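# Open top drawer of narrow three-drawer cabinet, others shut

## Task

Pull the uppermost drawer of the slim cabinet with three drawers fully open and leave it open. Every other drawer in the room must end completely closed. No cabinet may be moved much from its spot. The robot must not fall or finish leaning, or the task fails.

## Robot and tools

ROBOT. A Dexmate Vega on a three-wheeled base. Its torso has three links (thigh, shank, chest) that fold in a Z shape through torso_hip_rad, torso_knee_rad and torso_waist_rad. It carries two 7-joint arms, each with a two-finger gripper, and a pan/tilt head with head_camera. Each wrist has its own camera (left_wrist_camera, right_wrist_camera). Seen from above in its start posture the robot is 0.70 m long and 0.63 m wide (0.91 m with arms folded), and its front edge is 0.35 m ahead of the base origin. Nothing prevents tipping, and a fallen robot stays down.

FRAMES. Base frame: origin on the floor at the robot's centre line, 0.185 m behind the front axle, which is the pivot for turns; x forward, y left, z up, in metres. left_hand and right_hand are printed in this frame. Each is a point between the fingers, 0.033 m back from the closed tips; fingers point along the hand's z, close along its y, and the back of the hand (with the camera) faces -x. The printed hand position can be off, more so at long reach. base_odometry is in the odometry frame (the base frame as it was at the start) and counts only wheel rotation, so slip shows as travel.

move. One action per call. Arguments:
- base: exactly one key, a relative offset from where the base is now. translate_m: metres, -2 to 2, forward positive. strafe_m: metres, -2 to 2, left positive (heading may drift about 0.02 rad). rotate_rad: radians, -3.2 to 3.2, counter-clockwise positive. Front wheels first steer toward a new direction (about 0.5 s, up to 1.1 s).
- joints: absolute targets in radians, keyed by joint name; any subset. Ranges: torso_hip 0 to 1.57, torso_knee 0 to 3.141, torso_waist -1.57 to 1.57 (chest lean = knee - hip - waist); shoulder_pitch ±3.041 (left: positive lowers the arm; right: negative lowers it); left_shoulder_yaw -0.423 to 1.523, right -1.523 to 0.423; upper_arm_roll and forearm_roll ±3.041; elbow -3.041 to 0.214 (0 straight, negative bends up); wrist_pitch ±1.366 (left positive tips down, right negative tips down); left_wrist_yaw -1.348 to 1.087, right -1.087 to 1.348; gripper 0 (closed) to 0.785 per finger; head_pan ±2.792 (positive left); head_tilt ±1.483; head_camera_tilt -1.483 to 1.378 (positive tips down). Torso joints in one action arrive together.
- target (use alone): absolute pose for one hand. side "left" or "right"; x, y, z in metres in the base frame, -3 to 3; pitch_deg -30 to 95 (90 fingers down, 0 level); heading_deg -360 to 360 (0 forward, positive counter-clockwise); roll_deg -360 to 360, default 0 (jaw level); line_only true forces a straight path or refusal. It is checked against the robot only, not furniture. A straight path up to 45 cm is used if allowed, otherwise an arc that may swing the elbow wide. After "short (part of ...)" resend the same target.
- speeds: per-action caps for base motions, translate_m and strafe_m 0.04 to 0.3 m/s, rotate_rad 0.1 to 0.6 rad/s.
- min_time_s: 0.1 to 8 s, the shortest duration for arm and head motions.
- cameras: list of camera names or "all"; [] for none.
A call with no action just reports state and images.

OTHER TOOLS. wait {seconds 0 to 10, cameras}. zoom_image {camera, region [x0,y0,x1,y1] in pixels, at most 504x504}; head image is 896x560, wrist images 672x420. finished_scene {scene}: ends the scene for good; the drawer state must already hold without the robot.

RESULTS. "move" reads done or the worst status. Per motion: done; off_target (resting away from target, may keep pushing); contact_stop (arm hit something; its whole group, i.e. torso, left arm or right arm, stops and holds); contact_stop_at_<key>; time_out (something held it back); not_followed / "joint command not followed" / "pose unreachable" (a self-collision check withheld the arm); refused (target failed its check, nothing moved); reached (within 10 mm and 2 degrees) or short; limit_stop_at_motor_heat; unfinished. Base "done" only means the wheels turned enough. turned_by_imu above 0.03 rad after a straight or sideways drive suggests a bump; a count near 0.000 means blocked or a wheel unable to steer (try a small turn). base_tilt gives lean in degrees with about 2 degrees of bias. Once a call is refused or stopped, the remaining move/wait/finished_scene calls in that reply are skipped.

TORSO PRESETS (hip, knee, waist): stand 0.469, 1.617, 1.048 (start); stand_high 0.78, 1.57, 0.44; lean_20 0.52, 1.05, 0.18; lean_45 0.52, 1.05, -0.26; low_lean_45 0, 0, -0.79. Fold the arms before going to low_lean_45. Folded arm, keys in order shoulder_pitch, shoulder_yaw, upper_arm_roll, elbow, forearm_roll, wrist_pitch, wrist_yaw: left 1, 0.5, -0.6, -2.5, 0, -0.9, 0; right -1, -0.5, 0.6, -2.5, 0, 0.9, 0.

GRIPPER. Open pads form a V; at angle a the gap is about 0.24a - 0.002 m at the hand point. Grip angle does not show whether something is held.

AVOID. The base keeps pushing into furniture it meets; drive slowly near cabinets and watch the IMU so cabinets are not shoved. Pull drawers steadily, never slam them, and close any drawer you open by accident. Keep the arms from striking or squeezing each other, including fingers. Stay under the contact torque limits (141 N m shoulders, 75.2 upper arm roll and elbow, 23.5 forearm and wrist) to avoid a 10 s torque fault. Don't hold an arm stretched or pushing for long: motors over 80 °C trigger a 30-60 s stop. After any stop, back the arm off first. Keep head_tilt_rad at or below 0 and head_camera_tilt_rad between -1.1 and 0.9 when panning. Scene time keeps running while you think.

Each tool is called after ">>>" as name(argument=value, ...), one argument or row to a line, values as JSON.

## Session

>>> move(
  joints={"head_camera_tilt_rad": 0.35},
  cameras=["head_camera"],
)

>>> move(
  joints={"head_pan_rad": 1.3},
  cameras=["head_camera"],
)

>>> move(
  joints={"head_pan_rad": 2.6},
  cameras=["head_camera"],
)

Scene clock: 0.90 s.
Joint torques (N m): left_arm=[4.14 0.25 -1.08 -3.71 0.03 -2.64 0.12] | right_arm=[-4.44 -1.88 0.45 -2.09 -0.01 2.58 0.05]
Motor temperatures (°C): left_arm=[31 31 31 26 40 34 41] | right_arm=[29 26 32 31 36 36 33]
move: done
base_odometry: x=+0.000 y=+0.000 heading=+0.000
turned_by_wheels: +0.000
turned_by_imu: +0.000
base_tilt: forward=+0.0 right=+0.8
base_status: not commanded
joint_positions: torso_hip_rad=+0.469 torso_knee_rad=+1.617 torso_waist_rad=+1.048 left_shoulder_pitch_rad=+2.199 left_shoulder_yaw_rad=+0.008 left_upper_arm_roll_rad=-0.009 left_elbow_rad=-1.083 left_forearm_roll_rad=+0.016 left_wrist_pitch_rad=-0.484 left_wrist_yaw_rad=+0.004 left_gripper_rad=+0.005 right_shoulder_pitch_rad=-2.209 right_shoulder_yaw_rad=+0.017 right_upper_arm_roll_rad=-0.013 right_elbow_rad=-1.119 right_forearm_roll_rad=-0.015 right_wrist_pitch_rad=+0.484 right_wrist_yaw_rad=-0.019 right_gripper_rad=+0.005 head_pan_rad=+0.000 head_tilt_rad=+0.000 head_camera_tilt_rad=+0.350
joint_status: all done
chest: x=-0.0111 y=+0.0000 z=+1.4155 quat_wxyz=(+0.999, +0.000, +0.050, +0.000) (m; base frame)
left_hand: x=+0.1862 y=+0.2374 z=+0.5952 quat_wxyz=(+0.407, +0.009, +0.913, +0.007) pitch_deg=+41.9 heading_deg=+0.4 roll_deg=+1.6 back=up (m; base frame)
right_hand: x=+0.1977 y=-0.2171 z=+0.6067 quat_wxyz=(+0.419, +0.002, +0.908, +0.001) pitch_deg=+40.4 heading_deg=+0.0 roll_deg=+0.2 back=up (m; base frame)
pictures: head_camera

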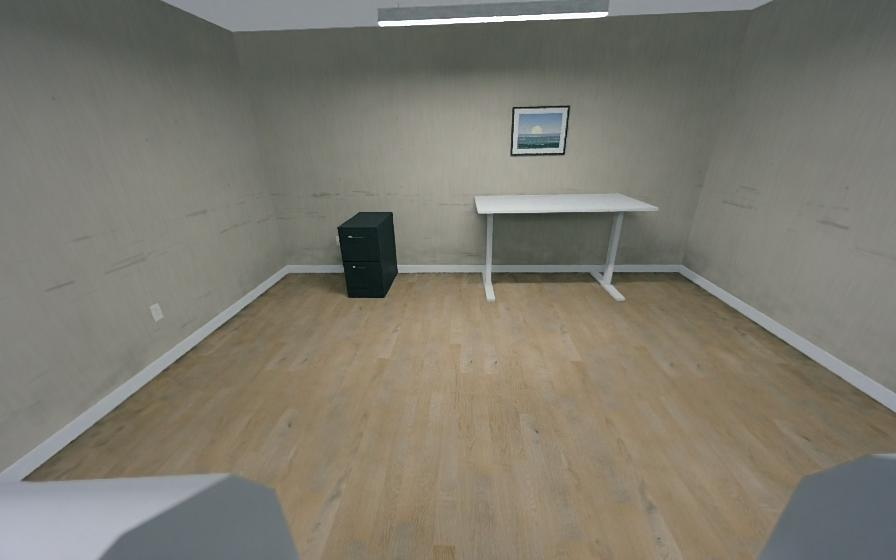

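Scene clock: 2.43 s.
Joint torques (N m): left_arm=[5.86 -0.37 -1.06 -3.2 0.32 -1.94 -0.29] | right_arm=[-4.55 -0.38 0.39 -1.84 0.07 2.21 -0.02]
Motor temperatures (°C): left_arm=[31 31 31 26 40 34 41] | right_arm=[29 26 32 31 36 36 33]
move: done
base_odometry: x=+0.000 y=+0.000 heading=+0.000
turned_by_wheels: +0.000
turned_by_imu: +0.000
base_tilt: forward=+0.0 right=+0.7
base_status: not commanded
joint_positions: torso_hip_rad=+0.469 torso_knee_rad=+1.617 torso_waist_rad=+1.048 left_shoulder_pitch_rad=+2.199 left_shoulder_yaw_rad=+0.008 left_upper_arm_roll_rad=-0.009 left_elbow_rad=-1.083 left_forearm_roll_rad=+0.016 left_wrist_pitch_rad=-0.484 left_wrist_yaw_rad=+0.004 left_gripper_rad=+0.005 right_shoulder_pitch_rad=-2.209 right_shoulder_yaw_rad=+0.017 right_upper_arm_roll_rad=-0.013 right_elbow_rad=-1.119 right_forearm_roll_rad=-0.015 right_wrist_pitch_rad=+0.484 right_wrist_yaw_rad=-0.019 right_gripper_rad=+0.005 head_pan_rad=+1.300 head_tilt_rad=+0.000 head_camera_tilt_rad=+0.350
joint_status: all done
chest: x=-0.0111 y=+0.0000 z=+1.4155 quat_wxyz=(+0.999, +0.000, +0.050, +0.000) (m; base frame)
left_hand: x=+0.1862 y=+0.2374 z=+0.5952 quat_wxyz=(+0.407, +0.009, +0.913, +0.007) pitch_deg=+41.9 heading_deg=+0.4 roll_deg=+1.6 back=up (m; base frame)
right_hand: x=+0.1977 y=-0.2171 z=+0.6067 quat_wxyz=(+0.419, +0.002, +0.908, +0.001) pitch_deg=+40.4 heading_deg=+0.0 roll_deg=+0.2 back=up (m; base frame)
pictures: head_camera

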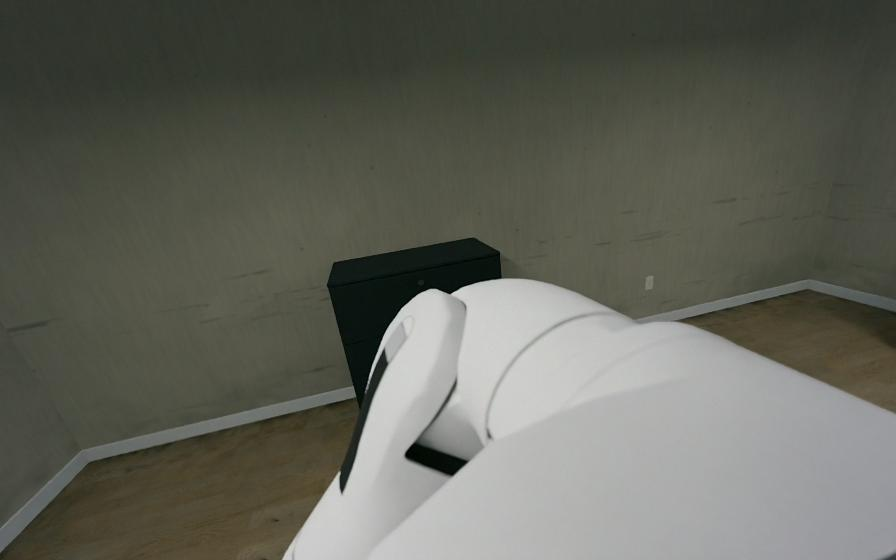

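Scene clock: 3.97 s.
Joint torques (N m): left_arm=[5.23 0.76 -1.39 -3.17 0.07 -2.79 0.21] | right_arm=[-4.44 -1.54 0.17 -2.38 -0.03 2.43 -0.11]
Motor temperatures (°C): left_arm=[31 31 31 26 40 35 41] | right_arm=[29 26 32 31 36 36 33]
move: done
base_odometry: x=+0.000 y=+0.000 heading=+0.000
turned_by_wheels: +0.000
turned_by_imu: +0.000
base_tilt: forward=+0.1 right=+0.7
base_status: not commanded
joint_positions: torso_hip_rad=+0.469 torso_knee_rad=+1.617 torso_waist_rad=+1.048 left_shoulder_pitch_rad=+2.199 left_shoulder_yaw_rad=+0.008 left_upper_arm_roll_rad=-0.009 left_elbow_rad=-1.083 left_forearm_roll_rad=+0.016 left_wrist_pitch_rad=-0.484 left_wrist_yaw_rad=+0.004 left_gripper_rad=+0.005 right_shoulder_pitch_rad=-2.209 right_shoulder_yaw_rad=+0.017 right_upper_arm_roll_rad=-0.013 right_elbow_rad=-1.119 right_forearm_roll_rad=-0.015 right_wrist_pitch_rad=+0.484 right_wrist_yaw_rad=-0.019 right_gripper_rad=+0.005 head_pan_rad=+2.600 head_tilt_rad=+0.000 head_camera_tilt_rad=+0.350
joint_status: all done
chest: x=-0.0111 y=+0.0000 z=+1.4155 quat_wxyz=(+0.999, +0.000, +0.050, +0.000) (m; base frame)
left_hand: x=+0.1862 y=+0.2374 z=+0.5952 quat_wxyz=(+0.407, +0.009, +0.913, +0.007) pitch_deg=+41.9 heading_deg=+0.4 roll_deg=+1.6 back=up (m; base frame)
right_hand: x=+0.1977 y=-0.2171 z=+0.6067 quat_wxyz=(+0.419, +0.002, +0.908, +0.001) pitch_deg=+40.4 heading_deg=+0.0 roll_deg=+0.2 back=up (m; base frame)
pictures: head_camera

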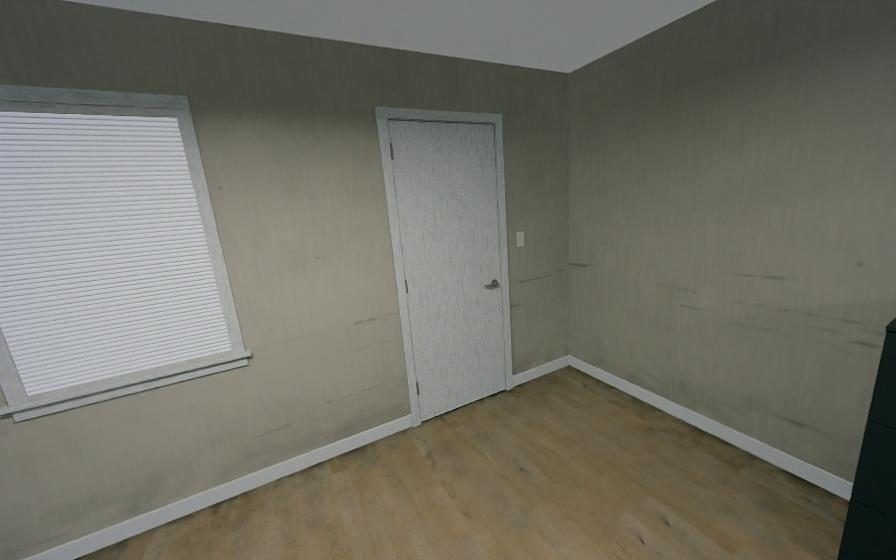

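>>> move(
  joints={"head_pan_rad": -2.0},
  cameras=["head_camera"],
)

Scene clock: 7.87 s.
Joint torques (N m): left_arm=[5.29 1.01 -0.89 -3.47 0.28 -2.1 0] | right_arm=[-4.56 -1.16 0.33 -1.67 0.14 1.95 -0.15]
Motor temperatures (°C): left_arm=[31 31 31 26 40 35 41] | right_arm=[29 26 32 31 36 36 33]
move: done
base_odometry: x=+0.000 y=+0.000 heading=+0.000
turned_by_wheels: +0.000
turned_by_imu: +0.000
base_tilt: forward=+0.0 right=+0.8
base_status: not commanded
joint_positions: torso_hip_rad=+0.469 torso_knee_rad=+1.617 torso_waist_rad=+1.048 left_shoulder_pitch_rad=+2.199 left_shoulder_yaw_rad=+0.008 left_upper_arm_roll_rad=-0.009 left_elbow_rad=-1.083 left_forearm_roll_rad=+0.016 left_wrist_pitch_rad=-0.484 left_wrist_yaw_rad=+0.004 left_gripper_rad=+0.005 right_shoulder_pitch_rad=-2.209 right_shoulder_yaw_rad=+0.017 right_upper_arm_roll_rad=-0.013 right_elbow_rad=-1.119 right_forearm_roll_rad=-0.015 right_wrist_pitch_rad=+0.484 right_wrist_yaw_rad=-0.019 right_gripper_rad=+0.005 head_pan_rad=-2.000 head_tilt_rad=+0.000 head_camera_tilt_rad=+0.350
joint_status: all done
chest: x=-0.0111 y=+0.0000 z=+1.4155 quat_wxyz=(+0.999, +0.000, +0.050, +0.000) (m; base frame)
left_hand: x=+0.1862 y=+0.2374 z=+0.5952 quat_wxyz=(+0.407, +0.009, +0.913, +0.007) pitch_deg=+41.9 heading_deg=+0.4 roll_deg=+1.6 back=up (m; base frame)
right_hand: x=+0.1977 y=-0.2171 z=+0.6067 quat_wxyz=(+0.419, +0.002, +0.908, +0.001) pitch_deg=+40.4 heading_deg=+0.0 roll_deg=+0.2 back=up (m; base frame)
pictures: head_camera

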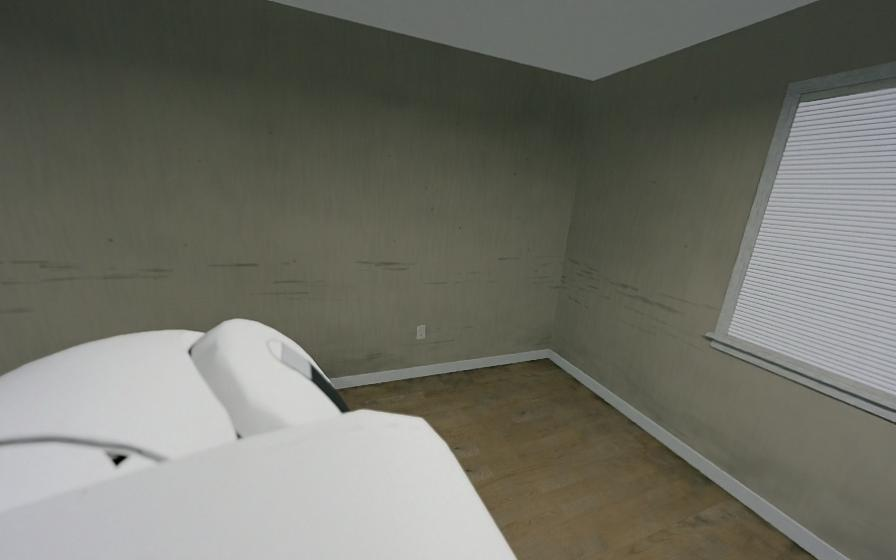

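>>> move(
  base={"rotate_rad": -1.232},
  joints={"torso_hip_rad": 0.381, "torso_knee_rad": 1.158, "torso_waist_rad": 0.387, "left_shoulder_pitch_rad": 1.713, "left_shoulder_yaw_rad": 0.339, "left_upper_arm_roll_rad": 0.192, "left_elbow_rad": -1.534, "left_forearm_roll_rad": -0.817, "left_wrist_pitch_rad": -0.616, "left_wrist_yaw_rad": 0.415, "head_pan_rad": 0.0, "head_camera_tilt_rad": 0.1, "left_gripper_rad": 0.1},
  cameras=["head_camera"],
)

Scene clock: 13.17 s.
Joint torques (N m): left_arm=[-8.45 5.41 -1.29 -5.58 1.47 -2.63 -0.44] | right_arm=[-10.64 -1.12 0.19 -0.94 0.04 2.43 0.15]
Motor temperatures (°C): left_arm=[31 31 31 26 40 35 41] | right_arm=[29 26 32 31 36 36 33]
move: done
base_odometry: x=+0.002 y=+0.001 heading=-1.236
turned_by_wheels: -1.235
turned_by_imu: -1.229
base_tilt: forward=+0.0 right=+0.7
base_status: done
joint_positions: torso_hip_rad=+0.381 torso_knee_rad=+1.158 torso_waist_rad=+0.387 left_shoulder_pitch_rad=+1.716 left_shoulder_yaw_rad=+0.337 left_upper_arm_roll_rad=+0.191 left_elbow_rad=-1.531 left_forearm_roll_rad=-0.813 left_wrist_pitch_rad=-0.615 left_wrist_yaw_rad=+0.413 left_gripper_rad=+0.100 right_shoulder_pitch_rad=-2.209 right_shoulder_yaw_rad=+0.017 right_upper_arm_roll_rad=-0.013 right_elbow_rad=-1.119 right_forearm_roll_rad=-0.015 right_wrist_pitch_rad=+0.484 right_wrist_yaw_rad=-0.019 right_gripper_rad=+0.005 head_pan_rad=+0.000 head_tilt_rad=+0.000 head_camera_tilt_rad=+0.100
joint_status: all done
chest: x=-0.0051 y=+0.0000 z=+1.3158 quat_wxyz=(+0.981, +0.000, +0.194, +0.000) (m; base frame)
left_hand: x=+0.4428 y=+0.4469 z=+0.7357 quat_wxyz=(+0.607, -0.345, +0.715, +0.031) pitch_deg=+15.1 heading_deg=+28.7 roll_deg=-22.8 back=up (m; base frame)
right_hand: x=-0.0362 y=-0.2171 z=+0.4811 quat_wxyz=(+0.284, +0.002, +0.959, +0.001) pitch_deg=+57.0 heading_deg=+0.0 roll_deg=+0.3 back=up (m; base frame)
pictures: head_camera

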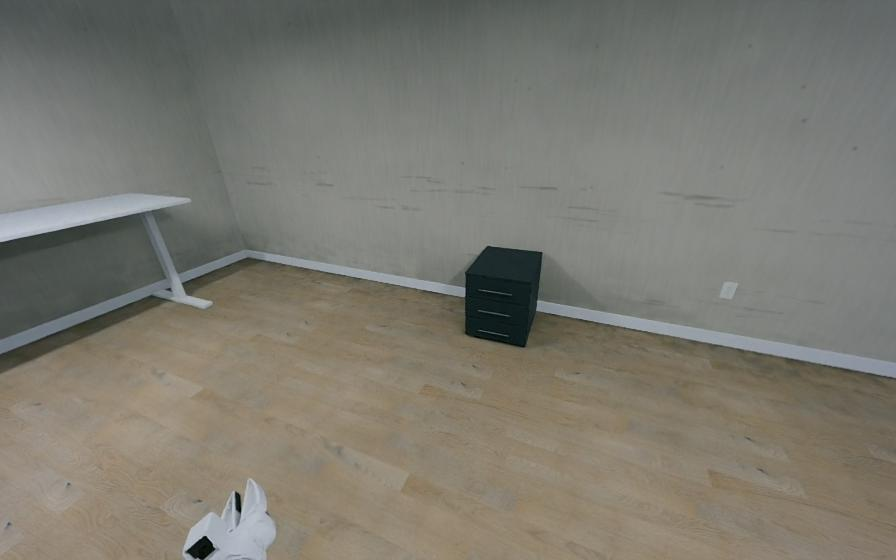

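>>> move(
  base={"rotate_rad": -0.121},
  joints={"torso_hip_rad": 0.3436, "torso_knee_rad": 0.962, "torso_waist_rad": 0.104, "left_shoulder_pitch_rad": 1.495, "left_shoulder_yaw_rad": 0.488, "left_upper_arm_roll_rad": 0.282, "left_elbow_rad": -1.736, "left_forearm_roll_rad": -1.19, "left_wrist_pitch_rad": -0.675, "left_wrist_yaw_rad": 0.599},
  cameras=[],
)

>>> move(
  base={"translate_m": 0.9},
  joints={"torso_hip_rad": 0.26, "torso_knee_rad": 0.525, "torso_waist_rad": -0.525, "left_shoulder_pitch_rad": 0.919, "left_shoulder_yaw_rad": 0.88, "left_upper_arm_roll_rad": 0.52, "left_elbow_rad": -2.27, "left_forearm_roll_rad": -2.176, "left_wrist_pitch_rad": -0.832, "left_wrist_yaw_rad": 1.085},
  cameras=[],
)

>>> move(
  base={"rotate_rad": -0.214},
  joints={"left_shoulder_pitch_rad": -0.149, "left_shoulder_yaw_rad": 0.655, "left_upper_arm_roll_rad": 1.385, "left_elbow_rad": -1.92, "left_forearm_roll_rad": -2.697, "left_wrist_pitch_rad": -1.224, "left_wrist_yaw_rad": 1.03, "head_camera_tilt_rad": 0.1},
  cameras=["head_camera", "left_wrist_camera"],
)

Scene clock: 17.17 s.
Joint torques (N m): left_arm=[-12.33 8.13 -3.09 -6.75 2.03 -1.81 -0.55] | right_arm=[-15.31 -1.27 -0.37 1.89 0.06 1.93 0.08]
Motor temperatures (°C): left_arm=[31 31 31 26 40 35 41] | right_arm=[29 26 32 31 36 36 33]
move: done
base_odometry: x=+0.002 y=+0.001 heading=-1.357
turned_by_wheels: -0.121
turned_by_imu: -0.120
base_tilt: forward=+0.0 right=+0.7
base_status: done
joint_positions: torso_hip_rad=+0.344 torso_knee_rad=+0.962 torso_waist_rad=+0.104 left_shoulder_pitch_rad=+1.498 left_shoulder_yaw_rad=+0.486 left_upper_arm_roll_rad=+0.281 left_elbow_rad=-1.734 left_forearm_roll_rad=-1.186 left_wrist_pitch_rad=-0.674 left_wrist_yaw_rad=+0.597 left_gripper_rad=+0.100 right_shoulder_pitch_rad=-2.209 right_shoulder_yaw_rad=+0.017 right_upper_arm_roll_rad=-0.013 right_elbow_rad=-1.119 right_forearm_roll_rad=-0.015 right_wrist_pitch_rad=+0.484 right_wrist_yaw_rad=-0.019 right_gripper_rad=+0.005 head_pan_rad=+0.000 head_tilt_rad=+0.000 head_camera_tilt_rad=+0.100
joint_status: all done
chest: x=+0.0027 y=+0.0000 z=+1.2460 quat_wxyz=(+0.967, +0.000, +0.254, +0.000) (m; base frame)
left_hand: x=+0.4911 y=+0.4641 z=+0.7013 quat_wxyz=(+0.573, -0.496, +0.651, -0.038) pitch_deg=+19.9 heading_deg=+33.5 roll_deg=-41.1 back=up (m; base frame)
right_hand: x=-0.1318 y=-0.2171 z=+0.4216 quat_wxyz=(+0.224, +0.002, +0.975, +0.001) pitch_deg=+64.2 heading_deg=+0.1 roll_deg=+0.3 back=up (m; base frame)
pictures: none
No camera images: "cameras" was empty.

Scene clock: 21.97 s.
Joint torques (N m): left_arm=[-16.84 8.32 -5.71 -6.22 1.9 -0.17 -0.29] | right_arm=[-20.59 -1.18 0.54 3.51 0.2 0.26 -0.12]
Motor temperatures (°C): left_arm=[31 31 31 26 40 35 41] | right_arm=[30 26 32 31 36 36 33]
move: done
base_odometry: x=+0.193 y=-0.878 heading=-1.357
turned_by_wheels: -0.001
turned_by_imu: -0.002
base_tilt: forward=+0.0 right=+0.7
base_status: done
joint_positions: torso_hip_rad=+0.260 torso_knee_rad=+0.525 torso_waist_rad=-0.525 left_shoulder_pitch_rad=+0.921 left_shoulder_yaw_rad=+0.879 left_upper_arm_roll_rad=+0.519 left_elbow_rad=-2.268 left_forearm_roll_rad=-2.173 left_wrist_pitch_rad=-0.831 left_wrist_yaw_rad=+1.083 left_gripper_rad=+0.100 right_shoulder_pitch_rad=-2.209 right_shoulder_yaw_rad=+0.017 right_upper_arm_roll_rad=-0.013 right_elbow_rad=-1.119 right_forearm_roll_rad=-0.015 right_wrist_pitch_rad=+0.484 right_wrist_yaw_rad=-0.019 right_gripper_rad=+0.005 head_pan_rad=+0.000 head_tilt_rad=+0.000 head_camera_tilt_rad=+0.100
joint_status: all done
chest: x=+0.0340 y=+0.0000 z=+1.0403 quat_wxyz=(+0.923, +0.000, +0.385, +0.000) (m; base frame)
left_hand: x=+0.4934 y=+0.2423 z=+0.4725 quat_wxyz=(+0.186, -0.683, +0.682, -0.182) pitch_deg=+59.8 heading_deg=+0.6 roll_deg=-89.5 (m; base frame)
right_hand: x=-0.3198 y=-0.2171 z=+0.2836 quat_wxyz=(+0.088, +0.002, +0.996, +0.000) pitch_deg=+79.9 heading_deg=+0.1 roll_deg=+0.4 (m; base frame)
pictures: none
No camera images: "cameras" was empty.

Scene clock: 26.87 s.
Joint torques (N m): left_arm=[-27.57 -3.99 -9.5 -1.57 1.89 -0.07 -0.86] | right_arm=[-20.43 -0.88 0.06 2.3 0.14 0.61 -0.15]
Motor temperatures (°C): left_arm=[31 31 31 26 40 35 41] | right_arm=[30 26 32 31 36 36 33]
move: done
base_odometry: x=+0.194 y=-0.878 heading=-1.572
turned_by_wheels: -0.215
turned_by_imu: -0.215
base_tilt: forward=+0.0 right=+0.7
base_status: done
joint_positions: torso_hip_rad=+0.260 torso_knee_rad=+0.525 torso_waist_rad=-0.525 left_shoulder_pitch_rad=-0.145 left_shoulder_yaw_rad=+0.656 left_upper_arm_roll_rad=+1.381 left_elbow_rad=-1.922 left_forearm_roll_rad=-2.695 left_wrist_pitch_rad=-1.222 left_wrist_yaw_rad=+1.030 left_gripper_rad=+0.100 right_shoulder_pitch_rad=-2.209 right_shoulder_yaw_rad=+0.017 right_upper_arm_roll_rad=-0.013 right_elbow_rad=-1.119 right_forearm_roll_rad=-0.015 right_wrist_pitch_rad=+0.484 right_wrist_yaw_rad=-0.019 right_gripper_rad=+0.005 head_pan_rad=+0.000 head_tilt_rad=+0.000 head_camera_tilt_rad=+0.100
joint_status: all done
chest: x=+0.0340 y=+0.0000 z=+1.0403 quat_wxyz=(+0.923, +0.000, +0.385, +0.000) (m; base frame)
left_hand: x=+0.6121 y=+0.1090 z=+0.5230 quat_wxyz=(+0.152, -0.690, +0.691, -0.154) pitch_deg=+65.1 heading_deg=-0.4 roll_deg=+89.6 (m; base frame)
right_hand: x=-0.3198 y=-0.2171 z=+0.2836 quat_wxyz=(+0.088, +0.002, +0.996, +0.000) pitch_deg=+79.9 heading_deg=+0.1 roll_deg=+0.4 (m; base frame)
pictures: head_camera, left_wrist_camera

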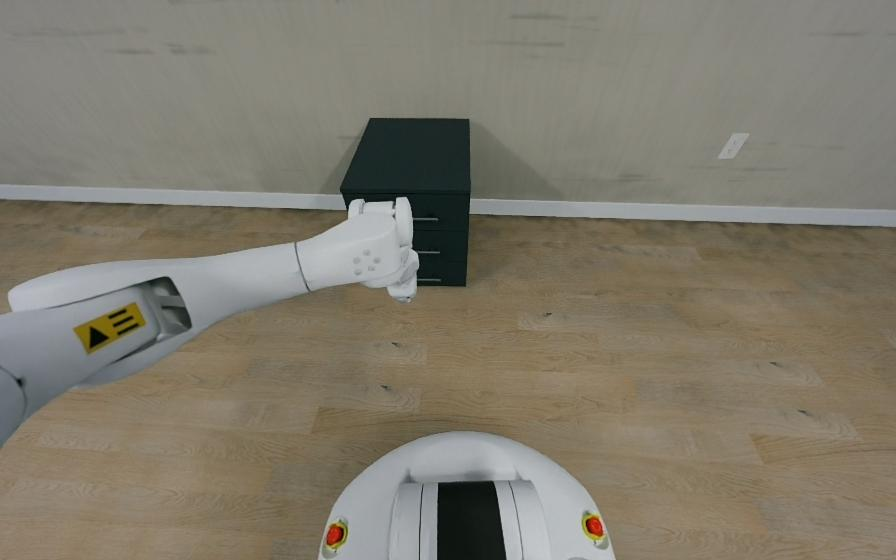

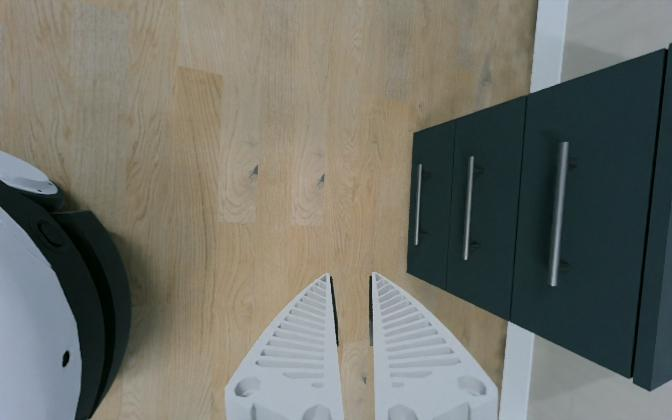

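>>> zoom_image(
  camera="head_camera",
  region=[330, 100, 490, 300],
)

Scaled by 2.520 from the camera's 896x560 image, which has a finer 960x600 frame.

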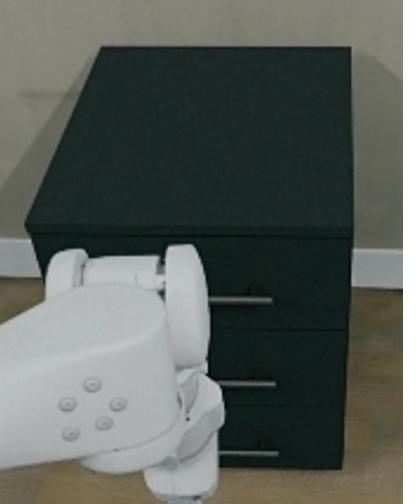

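>>> move(
  base={"rotate_rad": -0.03},
  cameras=[],
)

>>> move(
  base={"translate_m": 0.31},
  speeds={"translate_m": 0.2},
  cameras=["head_camera", "left_wrist_camera"],
)

>>> zoom_image(
  camera="left_wrist_camera",
  region=[250, 100, 450, 400],
)

Scene clock: 28.93 s.
Joint torques (N m): left_arm=[-29.76 -2 -8.88 -3.09 1.96 -0.47 -0.83] | right_arm=[-20.9 -1.54 0.12 2.06 0.01 0.71 0.11]
Motor temperatures (°C): left_arm=[31 31 31 26 40 35 41] | right_arm=[30 26 32 31 36 36 33]
move: done
base_odometry: x=+0.194 y=-0.878 heading=-1.602
turned_by_wheels: -0.030
turned_by_imu: -0.030
base_tilt: forward=+0.0 right=+0.7
base_status: done
joint_positions: torso_hip_rad=+0.260 torso_knee_rad=+0.525 torso_waist_rad=-0.525 left_shoulder_pitch_rad=-0.149 left_shoulder_yaw_rad=+0.655 left_upper_arm_roll_rad=+1.385 left_elbow_rad=-1.920 left_forearm_roll_rad=-2.697 left_wrist_pitch_rad=-1.224 left_wrist_yaw_rad=+1.030 left_gripper_rad=+0.100 right_shoulder_pitch_rad=-2.209 right_shoulder_yaw_rad=+0.017 right_upper_arm_roll_rad=-0.013 right_elbow_rad=-1.119 right_forearm_roll_rad=-0.015 right_wrist_pitch_rad=+0.484 right_wrist_yaw_rad=-0.019 right_gripper_rad=+0.005 head_pan_rad=+0.000 head_tilt_rad=+0.000 head_camera_tilt_rad=+0.100
joint_status: not commanded
chest: x=+0.0340 y=+0.0000 z=+1.0403 quat_wxyz=(+0.923, +0.000, +0.385, +0.000) (m; base frame)
left_hand: x=+0.6125 y=+0.1094 z=+0.5233 quat_wxyz=(+0.152, -0.690, +0.691, -0.153) pitch_deg=+65.1 heading_deg=-0.2 roll_deg=+89.9 (m; base frame)
right_hand: x=-0.3198 y=-0.2171 z=+0.2836 quat_wxyz=(+0.088, +0.002, +0.996, +0.000) pitch_deg=+79.9 heading_deg=+0.1 roll_deg=+0.4 (m; base frame)
pictures: none
No camera images: "cameras" was empty.

Scene clock: 31.97 s.
Joint torques (N m): left_arm=[-27.6 -2.96 -9.84 -2.3 2.04 -0.23 -0.63] | right_arm=[-20.14 -1.01 -0.21 2.02 0.02 0.7 -0.17]
Motor temperatures (°C): left_arm=[31 31 31 26 40 35 41] | right_arm=[30 26 32 31 36 36 33]
move: done
base_odometry: x=+0.184 y=-1.188 heading=-1.602
turned_by_wheels: -0.001
turned_by_imu: -0.002
base_tilt: forward=+0.1 right=+0.7
base_status: done
joint_positions: torso_hip_rad=+0.260 torso_knee_rad=+0.525 torso_waist_rad=-0.525 left_shoulder_pitch_rad=-0.149 left_shoulder_yaw_rad=+0.655 left_upper_arm_roll_rad=+1.385 left_elbow_rad=-1.920 left_forearm_roll_rad=-2.697 left_wrist_pitch_rad=-1.224 left_wrist_yaw_rad=+1.030 left_gripper_rad=+0.100 right_shoulder_pitch_rad=-2.209 right_shoulder_yaw_rad=+0.017 right_upper_arm_roll_rad=-0.013 right_elbow_rad=-1.119 right_forearm_roll_rad=-0.015 right_wrist_pitch_rad=+0.484 right_wrist_yaw_rad=-0.019 right_gripper_rad=+0.005 head_pan_rad=+0.000 head_tilt_rad=+0.000 head_camera_tilt_rad=+0.100
joint_status: not commanded
chest: x=+0.0340 y=+0.0000 z=+1.0403 quat_wxyz=(+0.923, +0.000, +0.385, +0.000) (m; base frame)
left_hand: x=+0.6125 y=+0.1094 z=+0.5233 quat_wxyz=(+0.152, -0.690, +0.691, -0.153) pitch_deg=+65.1 heading_deg=-0.2 roll_deg=+89.9 (m; base frame)
right_hand: x=-0.3198 y=-0.2171 z=+0.2836 quat_wxyz=(+0.088, +0.002, +0.996, +0.000) pitch_deg=+79.9 heading_deg=+0.1 roll_deg=+0.4 (m; base frame)
pictures: head_camera, left_wrist_camera

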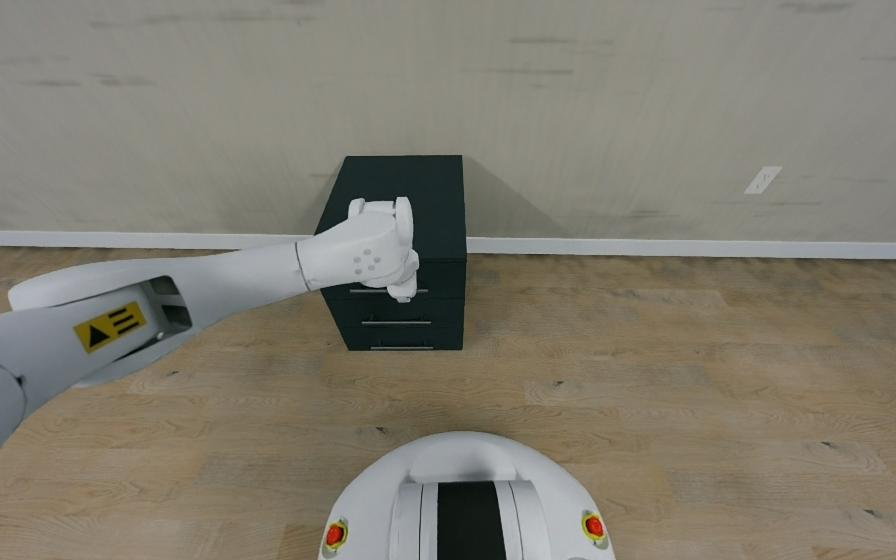

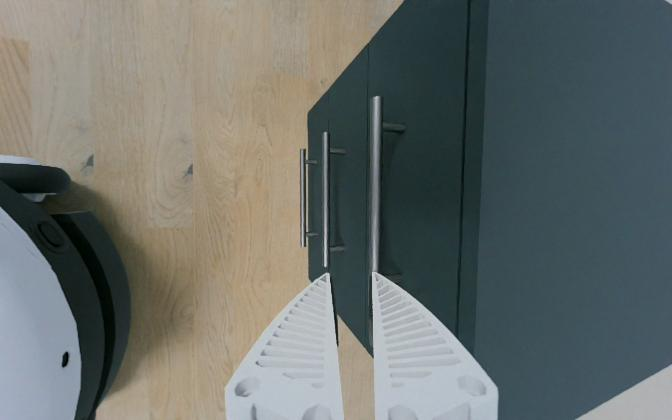

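Scaled by 1.680 from the camera's 672x420 image, which has a finer 960x600 frame.

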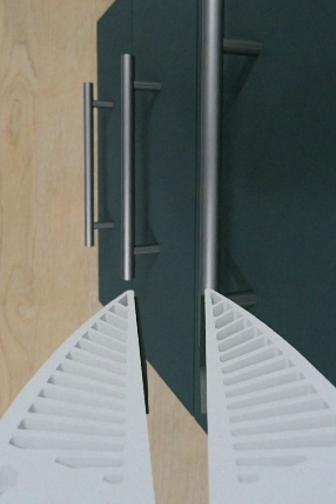

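>>> move(
  target={"side": "left", "x": 0.649, "y": 0.125, "z": 0.499, "pitch_deg": 65, "heading_deg": 0, "roll_deg": 90, "line_only": true},
  cameras=["left_wrist_camera"],
)

>>> zoom_image(
  camera="left_wrist_camera",
  region=[250, 60, 450, 360],
)

Scene clock: 34.70 s.
Joint torques (N m): left_arm=[-20.31 -1.74 -15.32 -1.93 1.9 0.33 -0.76] | right_arm=[-19.71 -1.12 -0.03 2.81 0.11 0.68 -0.09]
Motor temperatures (°C): left_arm=[32 31 31 26 40 35 41] | right_arm=[30 26 32 31 36 36 33]
move: done
base_odometry: x=+0.184 y=-1.188 heading=-1.602
turned_by_wheels: +0.000
turned_by_imu: +0.000
base_tilt: forward=+0.0 right=+0.8
base_status: not commanded
joint_positions: torso_hip_rad=+0.260 torso_knee_rad=+0.525 torso_waist_rad=-0.525 left_shoulder_pitch_rad=-0.124 left_shoulder_yaw_rad=+0.619 left_upper_arm_roll_rad=+1.336 left_elbow_rad=-1.729 left_forearm_roll_rad=-2.740 left_wrist_pitch_rad=-1.063 left_wrist_yaw_rad=+0.962 left_gripper_rad=+0.100 right_shoulder_pitch_rad=-2.209 right_shoulder_yaw_rad=+0.017 right_upper_arm_roll_rad=-0.013 right_elbow_rad=-1.119 right_forearm_roll_rad=-0.015 right_wrist_pitch_rad=+0.484 right_wrist_yaw_rad=-0.019 right_gripper_rad=+0.005 head_pan_rad=+0.000 head_tilt_rad=+0.000 head_camera_tilt_rad=+0.100
joint_status: not commanded
chest: x=+0.0340 y=+0.0000 z=+1.0403 quat_wxyz=(+0.923, +0.000, +0.385, +0.000) (m; base frame)
left_hand: x=+0.6482 y=+0.1248 z=+0.4994 quat_wxyz=(+0.153, -0.690, +0.690, -0.153) pitch_deg=+65.0 heading_deg=+0.0 roll_deg=-89.9 (m; base frame)
left_hand_status: reached (straight line, planned for 0.9 s): 1 mm and 0.0 deg off.
right_hand: x=-0.3198 y=-0.2171 z=+0.2836 quat_wxyz=(+0.088, +0.002, +0.996, +0.000) pitch_deg=+79.9 heading_deg=+0.1 roll_deg=+0.4 (m; base frame)
pictures: left_wrist_camera

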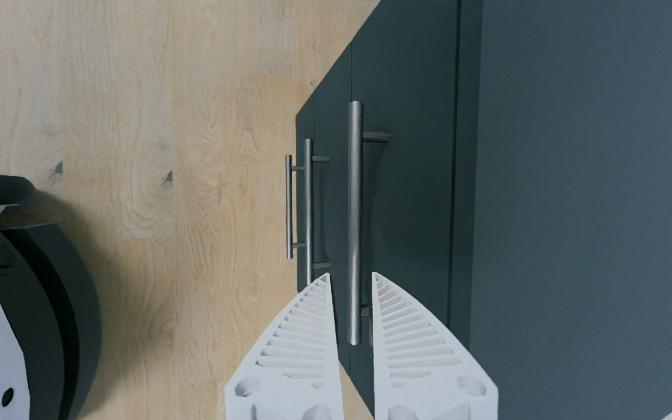

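Scaled by 1.680 from the camera's 672x420 image, which has a finer 960x600 frame.

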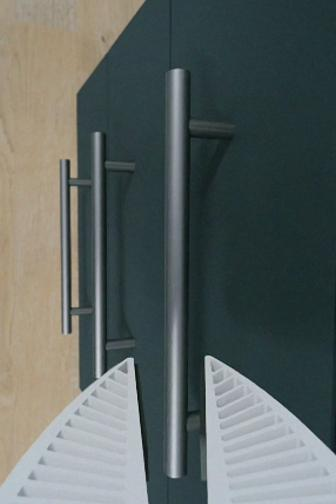

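>>> move(
  target={"side": "left", "x": 0.6742, "y": 0.125, "z": 0.4497, "pitch_deg": 65, "heading_deg": 0, "roll_deg": 90, "line_only": true},
  cameras=["left_wrist_camera"],
)

>>> zoom_image(
  camera="left_wrist_camera",
  region=[250, 60, 450, 360],
)

Scene clock: 37.50 s.
Joint torques (N m): left_arm=[-20.11 -1.71 -13.97 -2.75 1.56 0.09 -0.62] | right_arm=[-19.61 -0.96 -0.01 1.93 0.18 0.94 0.16]
Motor temperatures (°C): left_arm=[32 31 31 26 40 35 41] | right_arm=[30 26 32 31 36 36 33]
move: done
base_odometry: x=+0.184 y=-1.188 heading=-1.602
turned_by_wheels: +0.000
turned_by_imu: +0.000
base_tilt: forward=+0.1 right=+0.7
base_status: not commanded
joint_positions: torso_hip_rad=+0.260 torso_knee_rad=+0.525 torso_waist_rad=-0.525 left_shoulder_pitch_rad=-0.081 left_shoulder_yaw_rad=+0.510 left_upper_arm_roll_rad=+1.313 left_elbow_rad=-1.462 left_forearm_roll_rad=-2.774 left_wrist_pitch_rad=-0.904 left_wrist_yaw_rad=+0.848 left_gripper_rad=+0.100 right_shoulder_pitch_rad=-2.209 right_shoulder_yaw_rad=+0.017 right_upper_arm_roll_rad=-0.013 right_elbow_rad=-1.119 right_forearm_roll_rad=-0.015 right_wrist_pitch_rad=+0.484 right_wrist_yaw_rad=-0.019 right_gripper_rad=+0.005 head_pan_rad=+0.000 head_tilt_rad=+0.000 head_camera_tilt_rad=+0.100
joint_status: not commanded
chest: x=+0.0340 y=+0.0000 z=+1.0403 quat_wxyz=(+0.923, +0.000, +0.385, +0.000) (m; base frame)
left_hand: x=+0.6738 y=+0.1251 z=+0.4503 quat_wxyz=(+0.153, -0.690, +0.690, -0.153) pitch_deg=+65.0 heading_deg=+0.0 roll_deg=-90.0 (m; base frame)
left_hand_status: reached (straight line, planned for 1.2 s): 1 mm and 0.0 deg off.
right_hand: x=-0.3198 y=-0.2171 z=+0.2836 quat_wxyz=(+0.088, +0.002, +0.996, +0.000) pitch_deg=+79.9 heading_deg=+0.1 roll_deg=+0.4 (m; base frame)
pictures: left_wrist_camera

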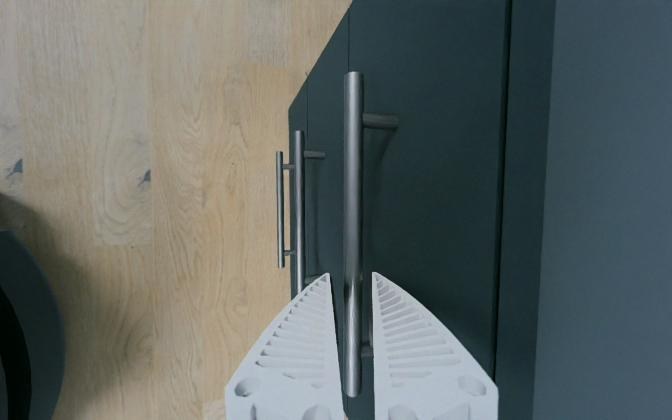

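Scaled by 1.680 from the camera's 672x420 image, which has a finer 960x600 frame.

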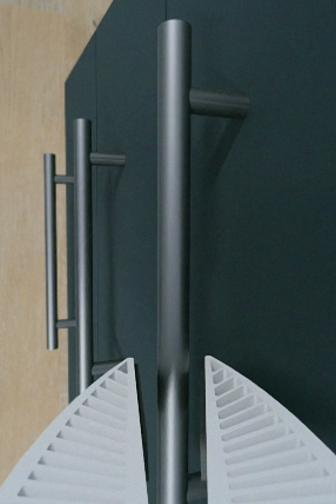

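>>> move(
  joints={"left_gripper_rad": 0.0},
  cameras=[],
)

>>> move(
  base={"translate_m": -0.35},
  speeds={"translate_m": 0.11},
  cameras=["left_wrist_camera"],
)

Scene clock: 38.33 s.
Joint torques (N m): left_arm=[-23.07 -3.74 -15.4 -3.75 1.14 -0.02 -0.36] | right_arm=[-20.26 -1.55 -0.2 2.33 0.1 0.3 -0.1]
Motor temperatures (°C): left_arm=[32 31 31 26 40 35 41] | right_arm=[30 26 32 31 36 36 33]
move: done
base_odometry: x=+0.184 y=-1.188 heading=-1.602
turned_by_wheels: +0.000
turned_by_imu: +0.000
base_tilt: forward=+0.0 right=+0.7
base_status: not commanded
joint_positions: torso_hip_rad=+0.260 torso_knee_rad=+0.525 torso_waist_rad=-0.525 left_shoulder_pitch_rad=-0.081 left_shoulder_yaw_rad=+0.509 left_upper_arm_roll_rad=+1.313 left_elbow_rad=-1.458 left_forearm_roll_rad=-2.774 left_wrist_pitch_rad=-0.902 left_wrist_yaw_rad=+0.846 left_gripper_rad=+0.000 right_shoulder_pitch_rad=-2.209 right_shoulder_yaw_rad=+0.017 right_upper_arm_roll_rad=-0.013 right_elbow_rad=-1.119 right_forearm_roll_rad=-0.015 right_wrist_pitch_rad=+0.484 right_wrist_yaw_rad=-0.019 right_gripper_rad=+0.005 head_pan_rad=+0.000 head_tilt_rad=+0.000 head_camera_tilt_rad=+0.100
joint_status: all done
chest: x=+0.0340 y=+0.0000 z=+1.0403 quat_wxyz=(+0.923, +0.000, +0.385, +0.000) (m; base frame)
left_hand: x=+0.6741 y=+0.1252 z=+0.4496 quat_wxyz=(+0.153, -0.690, +0.690, -0.153) pitch_deg=+65.0 heading_deg=+0.1 roll_deg=-89.9 (m; base frame)
right_hand: x=-0.3198 y=-0.2171 z=+0.2836 quat_wxyz=(+0.088, +0.002, +0.996, +0.000) pitch_deg=+79.9 heading_deg=+0.1 roll_deg=+0.4 (m; base frame)
pictures: none
No camera images: "cameras" was empty.

Scene clock: 42.37 s.
Joint torques (N m): left_arm=[-20.71 -7.48 -12.61 -6.7 -0.79 2.65 -0.07] | right_arm=[-20.09 -0.64 -0.01 2.4 0.11 0.84 -0.06]
Motor temperatures (°C): left_arm=[32 31 31 26 40 35 41] | right_arm=[30 26 32 31 36 36 33]
move: done
base_odometry: x=+0.195 y=-0.838 heading=-1.603
turned_by_wheels: -0.001
turned_by_imu: +0.000
base_tilt: forward=+0.0 right=+0.7
base_status: done
joint_positions: torso_hip_rad=+0.260 torso_knee_rad=+0.525 torso_waist_rad=-0.525 left_shoulder_pitch_rad=-0.081 left_shoulder_yaw_rad=+0.509 left_upper_arm_roll_rad=+1.313 left_elbow_rad=-1.458 left_forearm_roll_rad=-2.774 left_wrist_pitch_rad=-0.903 left_wrist_yaw_rad=+0.846 left_gripper_rad=+0.000 right_shoulder_pitch_rad=-2.209 right_shoulder_yaw_rad=+0.017 right_upper_arm_roll_rad=-0.013 right_elbow_rad=-1.119 right_forearm_roll_rad=-0.015 right_wrist_pitch_rad=+0.484 right_wrist_yaw_rad=-0.019 right_gripper_rad=+0.005 head_pan_rad=+0.000 head_tilt_rad=+0.000 head_camera_tilt_rad=+0.100
joint_status: not commanded
chest: x=+0.0340 y=+0.0000 z=+1.0403 quat_wxyz=(+0.923, +0.000, +0.385, +0.000) (m; base frame)
left_hand: x=+0.6744 y=+0.1257 z=+0.4497 quat_wxyz=(+0.154, -0.691, +0.690, -0.153) pitch_deg=+65.0 heading_deg=+0.2 roll_deg=-89.9 (m; base frame)
right_hand: x=-0.3198 y=-0.2171 z=+0.2836 quat_wxyz=(+0.088, +0.002, +0.996, +0.000) pitch_deg=+79.9 heading_deg=+0.1 roll_deg=+0.4 (m; base frame)
pictures: left_wrist_camera

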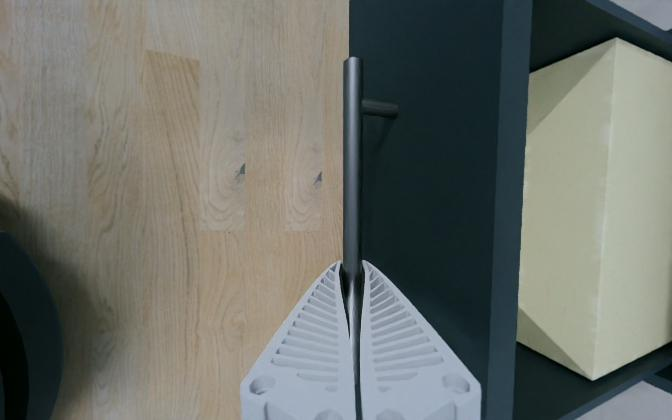

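>>> move(
  base={"translate_m": -0.05},
  speeds={"translate_m": 0.05},
  cameras=["left_wrist_camera"],
)

Scene clock: 44.17 s.
Joint torques (N m): left_arm=[-8.59 -6.48 -2.93 -6.75 -7.28 1.32 5.78] | right_arm=[-21.35 -0.45 -0.5 3.07 0.09 0.56 -0.11]
Motor temperatures (°C): left_arm=[32 31 31 26 40 35 41] | right_arm=[30 26 32 31 36 36 33]
move: done
base_odometry: x=+0.197 y=-0.789 heading=-1.604
turned_by_wheels: -0.001
turned_by_imu: -0.001
base_tilt: forward=+0.0 right=+0.7
base_status: done
joint_positions: torso_hip_rad=+0.260 torso_knee_rad=+0.525 torso_waist_rad=-0.525 left_shoulder_pitch_rad=-0.081 left_shoulder_yaw_rad=+0.509 left_upper_arm_roll_rad=+1.312 left_elbow_rad=-1.458 left_forearm_roll_rad=-2.772 left_wrist_pitch_rad=-0.902 left_wrist_yaw_rad=+0.844 left_gripper_rad=+0.000 right_shoulder_pitch_rad=-2.209 right_shoulder_yaw_rad=+0.017 right_upper_arm_roll_rad=-0.013 right_elbow_rad=-1.119 right_forearm_roll_rad=-0.015 right_wrist_pitch_rad=+0.484 right_wrist_yaw_rad=-0.019 right_gripper_rad=+0.005 head_pan_rad=+0.000 head_tilt_rad=+0.000 head_camera_tilt_rad=+0.100
joint_status: not commanded
chest: x=+0.0339 y=+0.0000 z=+1.0403 quat_wxyz=(+0.923, +0.000, +0.385, +0.000) (m; base frame)
left_hand: x=+0.6760 y=+0.1258 z=+0.4510 quat_wxyz=(+0.155, -0.690, +0.690, -0.154) pitch_deg=+64.7 heading_deg=+0.2 roll_deg=-89.8 (m; base frame)
right_hand: x=-0.3197 y=-0.2171 z=+0.2836 quat_wxyz=(+0.088, +0.002, +0.996, +0.000) pitch_deg=+79.9 heading_deg=+0.1 roll_deg=+0.4 (m; base frame)
pictures: left_wrist_camera

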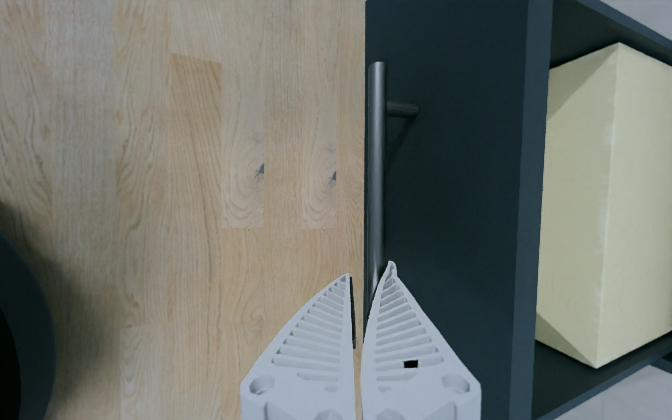

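>>> move(
  joints={"left_gripper_rad": 0.12},
  cameras=["left_wrist_camera"],
)

Scene clock: 45.00 s.
Joint torques (N m): left_arm=[-10.26 -6.47 -3.51 -5.63 -3.2 0.39 2.58] | right_arm=[-21.11 -0.4 0 1.54 0.02 1.06 -0.17]
Motor temperatures (°C): left_arm=[32 31 31 26 40 35 41] | right_arm=[30 26 32 31 36 36 33]
move: done
base_odometry: x=+0.197 y=-0.789 heading=-1.604
turned_by_wheels: +0.000
turned_by_imu: +0.000
base_tilt: forward=+0.0 right=+0.7
base_status: not commanded
joint_positions: torso_hip_rad=+0.260 torso_knee_rad=+0.525 torso_waist_rad=-0.525 left_shoulder_pitch_rad=-0.081 left_shoulder_yaw_rad=+0.509 left_upper_arm_roll_rad=+1.312 left_elbow_rad=-1.458 left_forearm_roll_rad=-2.773 left_wrist_pitch_rad=-0.902 left_wrist_yaw_rad=+0.845 left_gripper_rad=+0.120 right_shoulder_pitch_rad=-2.209 right_shoulder_yaw_rad=+0.017 right_upper_arm_roll_rad=-0.013 right_elbow_rad=-1.119 right_forearm_roll_rad=-0.015 right_wrist_pitch_rad=+0.484 right_wrist_yaw_rad=-0.019 right_gripper_rad=+0.005 head_pan_rad=+0.000 head_tilt_rad=+0.000 head_camera_tilt_rad=+0.100
joint_status: all done
chest: x=+0.0339 y=+0.0000 z=+1.0403 quat_wxyz=(+0.923, +0.000, +0.385, +0.000) (m; base frame)
left_hand: x=+0.6754 y=+0.1256 z=+0.4507 quat_wxyz=(+0.154, -0.690, +0.690, -0.154) pitch_deg=+64.8 heading_deg=+0.1 roll_deg=-89.9 (m; base frame)
right_hand: x=-0.3197 y=-0.2171 z=+0.2836 quat_wxyz=(+0.088, +0.002, +0.996, +0.000) pitch_deg=+79.9 heading_deg=+0.1 roll_deg=+0.4 (m; base frame)
pictures: left_wrist_camera

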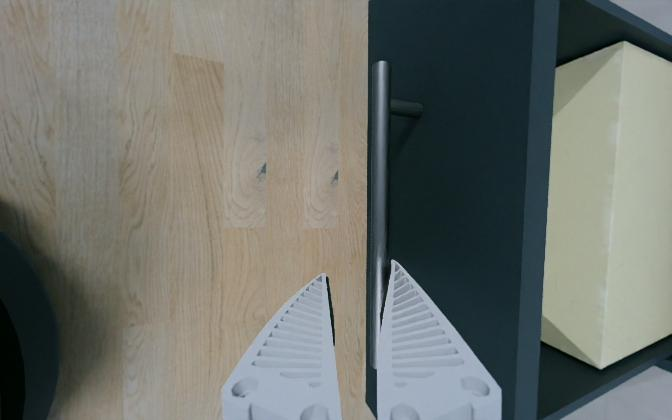

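>>> move(
  target={"side": "left", "x": 0.6365, "y": 0.125, "z": 0.532, "pitch_deg": 65, "heading_deg": 0, "roll_deg": 90, "line_only": true},
  cameras=["left_wrist_camera"],
)

>>> move(
  base={"translate_m": -0.15},
  joints={"head_pan_rad": -2.3, "head_camera_tilt_rad": 0.75},
  cameras=["head_camera", "left_wrist_camera"],
)

Scene clock: 48.17 s.
Joint torques (N m): left_arm=[-28.9 2.87 -8.78 -3.43 2.37 -0.66 -0.28] | right_arm=[-20.02 -0.36 0 1.95 0.19 0.47 -0.02]
Motor temperatures (°C): left_arm=[32 31 31 26 40 35 41] | right_arm=[30 26 32 31 36 36 33]
move: done
base_odometry: x=+0.197 y=-0.789 heading=-1.604
turned_by_wheels: +0.000
turned_by_imu: +0.000
base_tilt: forward=+0.0 right=+0.8
base_status: not commanded
joint_positions: torso_hip_rad=+0.260 torso_knee_rad=+0.525 torso_waist_rad=-0.525 left_shoulder_pitch_rad=-0.168 left_shoulder_yaw_rad=+0.666 left_upper_arm_roll_rad=+1.350 left_elbow_rad=-1.850 left_forearm_roll_rad=-2.720 left_wrist_pitch_rad=-1.138 left_wrist_yaw_rad=+1.037 left_gripper_rad=+0.120 right_shoulder_pitch_rad=-2.209 right_shoulder_yaw_rad=+0.017 right_upper_arm_roll_rad=-0.013 right_elbow_rad=-1.119 right_forearm_roll_rad=-0.015 right_wrist_pitch_rad=+0.484 right_wrist_yaw_rad=-0.019 right_gripper_rad=+0.005 head_pan_rad=+0.000 head_tilt_rad=+0.000 head_camera_tilt_rad=+0.100
joint_status: not commanded
chest: x=+0.0339 y=+0.0000 z=+1.0403 quat_wxyz=(+0.923, +0.000, +0.385, +0.000) (m; base frame)
left_hand: x=+0.6369 y=+0.1249 z=+0.5310 quat_wxyz=(+0.153, -0.690, +0.690, -0.153) pitch_deg=+65.0 heading_deg=+0.0 roll_deg=+90.0 (m; base frame)
left_hand_status: reached (straight line, planned for 1.6 s): 1 mm and 0.0 deg off.
right_hand: x=-0.3197 y=-0.2171 z=+0.2836 quat_wxyz=(+0.088, +0.002, +0.996, +0.000) pitch_deg=+79.9 heading_deg=+0.1 roll_deg=+0.4 (m; base frame)
pictures: left_wrist_camera

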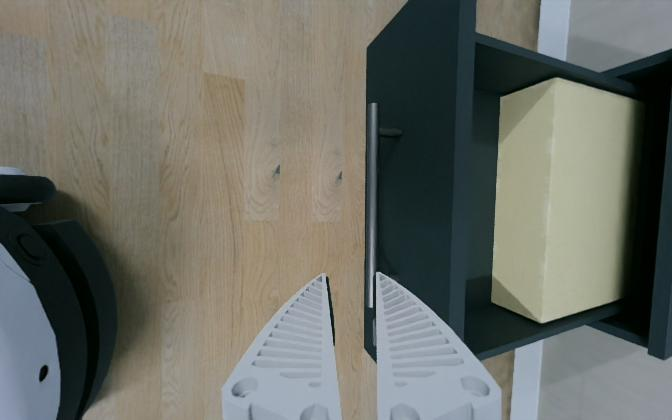

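Scene clock: 50.37 s.
Joint torques (N m): left_arm=[-28.67 3.47 -9.77 -2.63 2.3 -0.08 -0.49] | right_arm=[-20.04 -0.67 -0.28 2.35 0.08 0.72 -0.03]
Motor temperatures (°C): left_arm=[32 31 31 26 40 35 41] | right_arm=[30 26 32 31 36 36 33]
move: done
base_odometry: x=+0.202 y=-0.639 heading=-1.605
turned_by_wheels: -0.001
turned_by_imu: -0.001
base_tilt: forward=+0.0 right=+0.8
base_status: done
joint_positions: torso_hip_rad=+0.260 torso_knee_rad=+0.525 torso_waist_rad=-0.525 left_shoulder_pitch_rad=-0.169 left_shoulder_yaw_rad=+0.668 left_upper_arm_roll_rad=+1.351 left_elbow_rad=-1.854 left_forearm_roll_rad=-2.719 left_wrist_pitch_rad=-1.141 left_wrist_yaw_rad=+1.039 left_gripper_rad=+0.120 right_shoulder_pitch_rad=-2.209 right_shoulder_yaw_rad=+0.017 right_upper_arm_roll_rad=-0.013 right_elbow_rad=-1.119 right_forearm_roll_rad=-0.015 right_wrist_pitch_rad=+0.484 right_wrist_yaw_rad=-0.019 right_gripper_rad=+0.005 head_pan_rad=-2.300 head_tilt_rad=+0.000 head_camera_tilt_rad=+0.750
joint_status: all done
chest: x=+0.0339 y=+0.0000 z=+1.0403 quat_wxyz=(+0.923, +0.000, +0.385, +0.000) (m; base frame)
left_hand: x=+0.6364 y=+0.1249 z=+0.5318 quat_wxyz=(+0.153, -0.690, +0.690, -0.153) pitch_deg=+65.0 heading_deg=+0.0 roll_deg=+90.0 (m; base frame)
right_hand: x=-0.3197 y=-0.2171 z=+0.2836 quat_wxyz=(+0.088, +0.002, +0.996, +0.000) pitch_deg=+79.9 heading_deg=+0.1 roll_deg=+0.4 (m; base frame)
pictures: head_camera, left_wrist_camera

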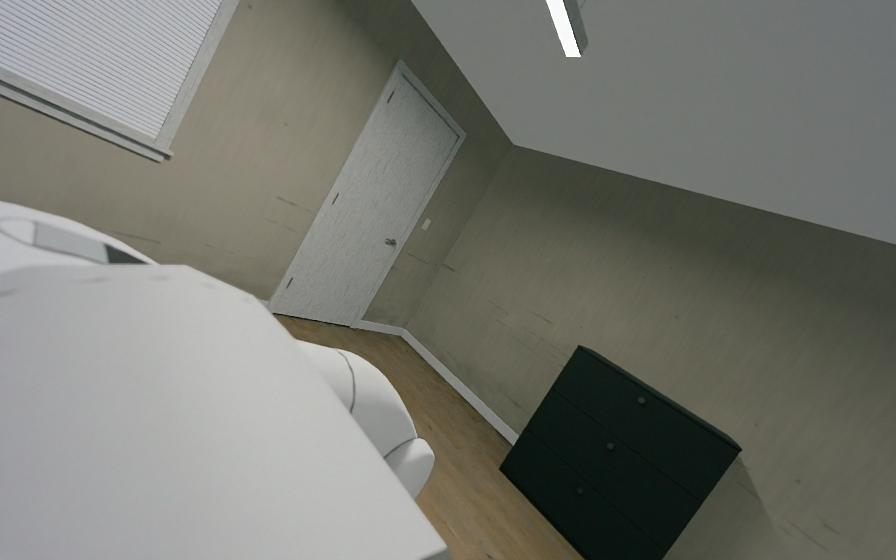

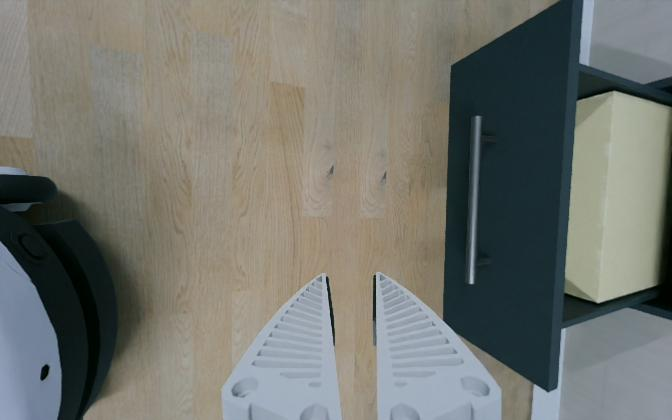

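>>> move(
  cameras=["head_camera", "left_wrist_camera"],
)

Scene clock: 50.70 s.
Joint torques (N m): left_arm=[-30.78 3.59 -9.24 -4.13 2.47 -0.14 -0.26] | right_arm=[-20.8 -0.87 0.16 1.94 0.05 0.51 0.15]
Motor temperatures (°C): left_arm=[32 31 31 26 40 35 41] | right_arm=[30 26 32 31 36 36 33]
base_odometry: x=+0.202 y=-0.639 heading=-1.605
turned_by_wheels: +0.000
turned_by_imu: +0.000
base_tilt: forward=+0.0 right=+0.8
base_status: done
joint_positions: torso_hip_rad=+0.260 torso_knee_rad=+0.525 torso_waist_rad=-0.525 left_shoulder_pitch_rad=-0.169 left_shoulder_yaw_rad=+0.668 left_upper_arm_roll_rad=+1.351 left_elbow_rad=-1.854 left_forearm_roll_rad=-2.719 left_wrist_pitch_rad=-1.141 left_wrist_yaw_rad=+1.039 left_gripper_rad=+0.120 right_shoulder_pitch_rad=-2.209 right_shoulder_yaw_rad=+0.017 right_upper_arm_roll_rad=-0.013 right_elbow_rad=-1.119 right_forearm_roll_rad=-0.015 right_wrist_pitch_rad=+0.484 right_wrist_yaw_rad=-0.019 right_gripper_rad=+0.005 head_pan_rad=-2.300 head_tilt_rad=+0.000 head_camera_tilt_rad=+0.750
joint_status: all done
chest: x=+0.0339 y=+0.0000 z=+1.0403 quat_wxyz=(+0.923, +0.000, +0.385, +0.000) (m; base frame)
left_hand: x=+0.6364 y=+0.1249 z=+0.5318 quat_wxyz=(+0.153, -0.690, +0.690, -0.153) pitch_deg=+65.0 heading_deg=+0.0 roll_deg=+90.0 (m; base frame)
right_hand: x=-0.3197 y=-0.2171 z=+0.2836 quat_wxyz=(+0.088, +0.002, +0.996, +0.000) pitch_deg=+79.9 heading_deg=+0.1 roll_deg=+0.4 (m; base frame)
pictures: head_camera, left_wrist_camera

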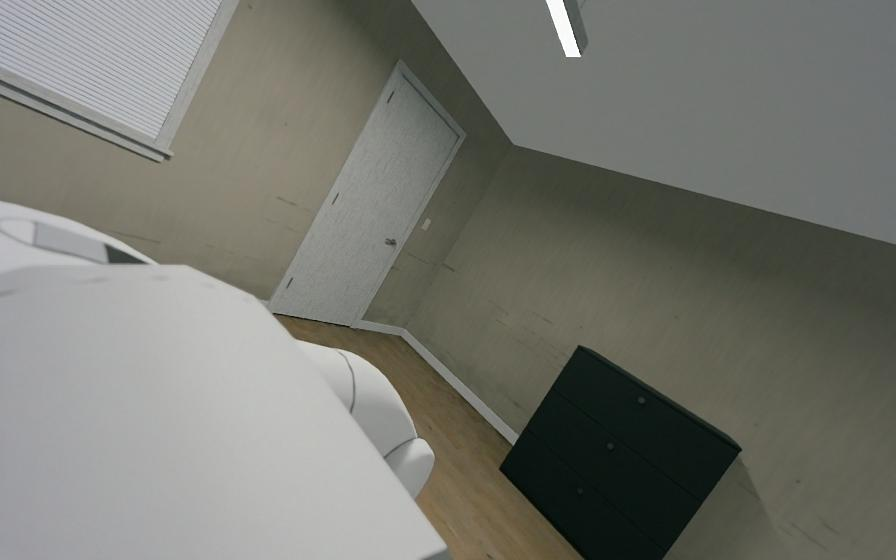

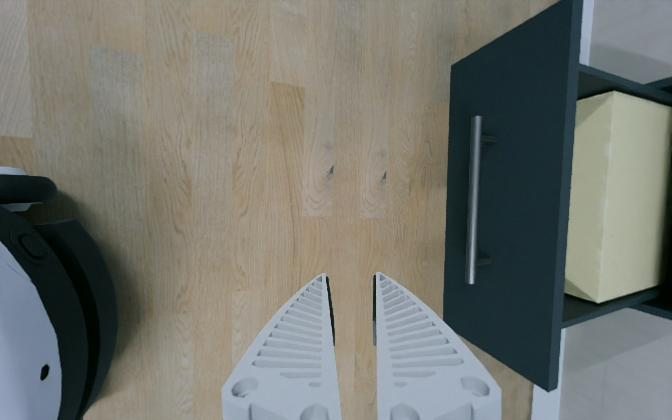

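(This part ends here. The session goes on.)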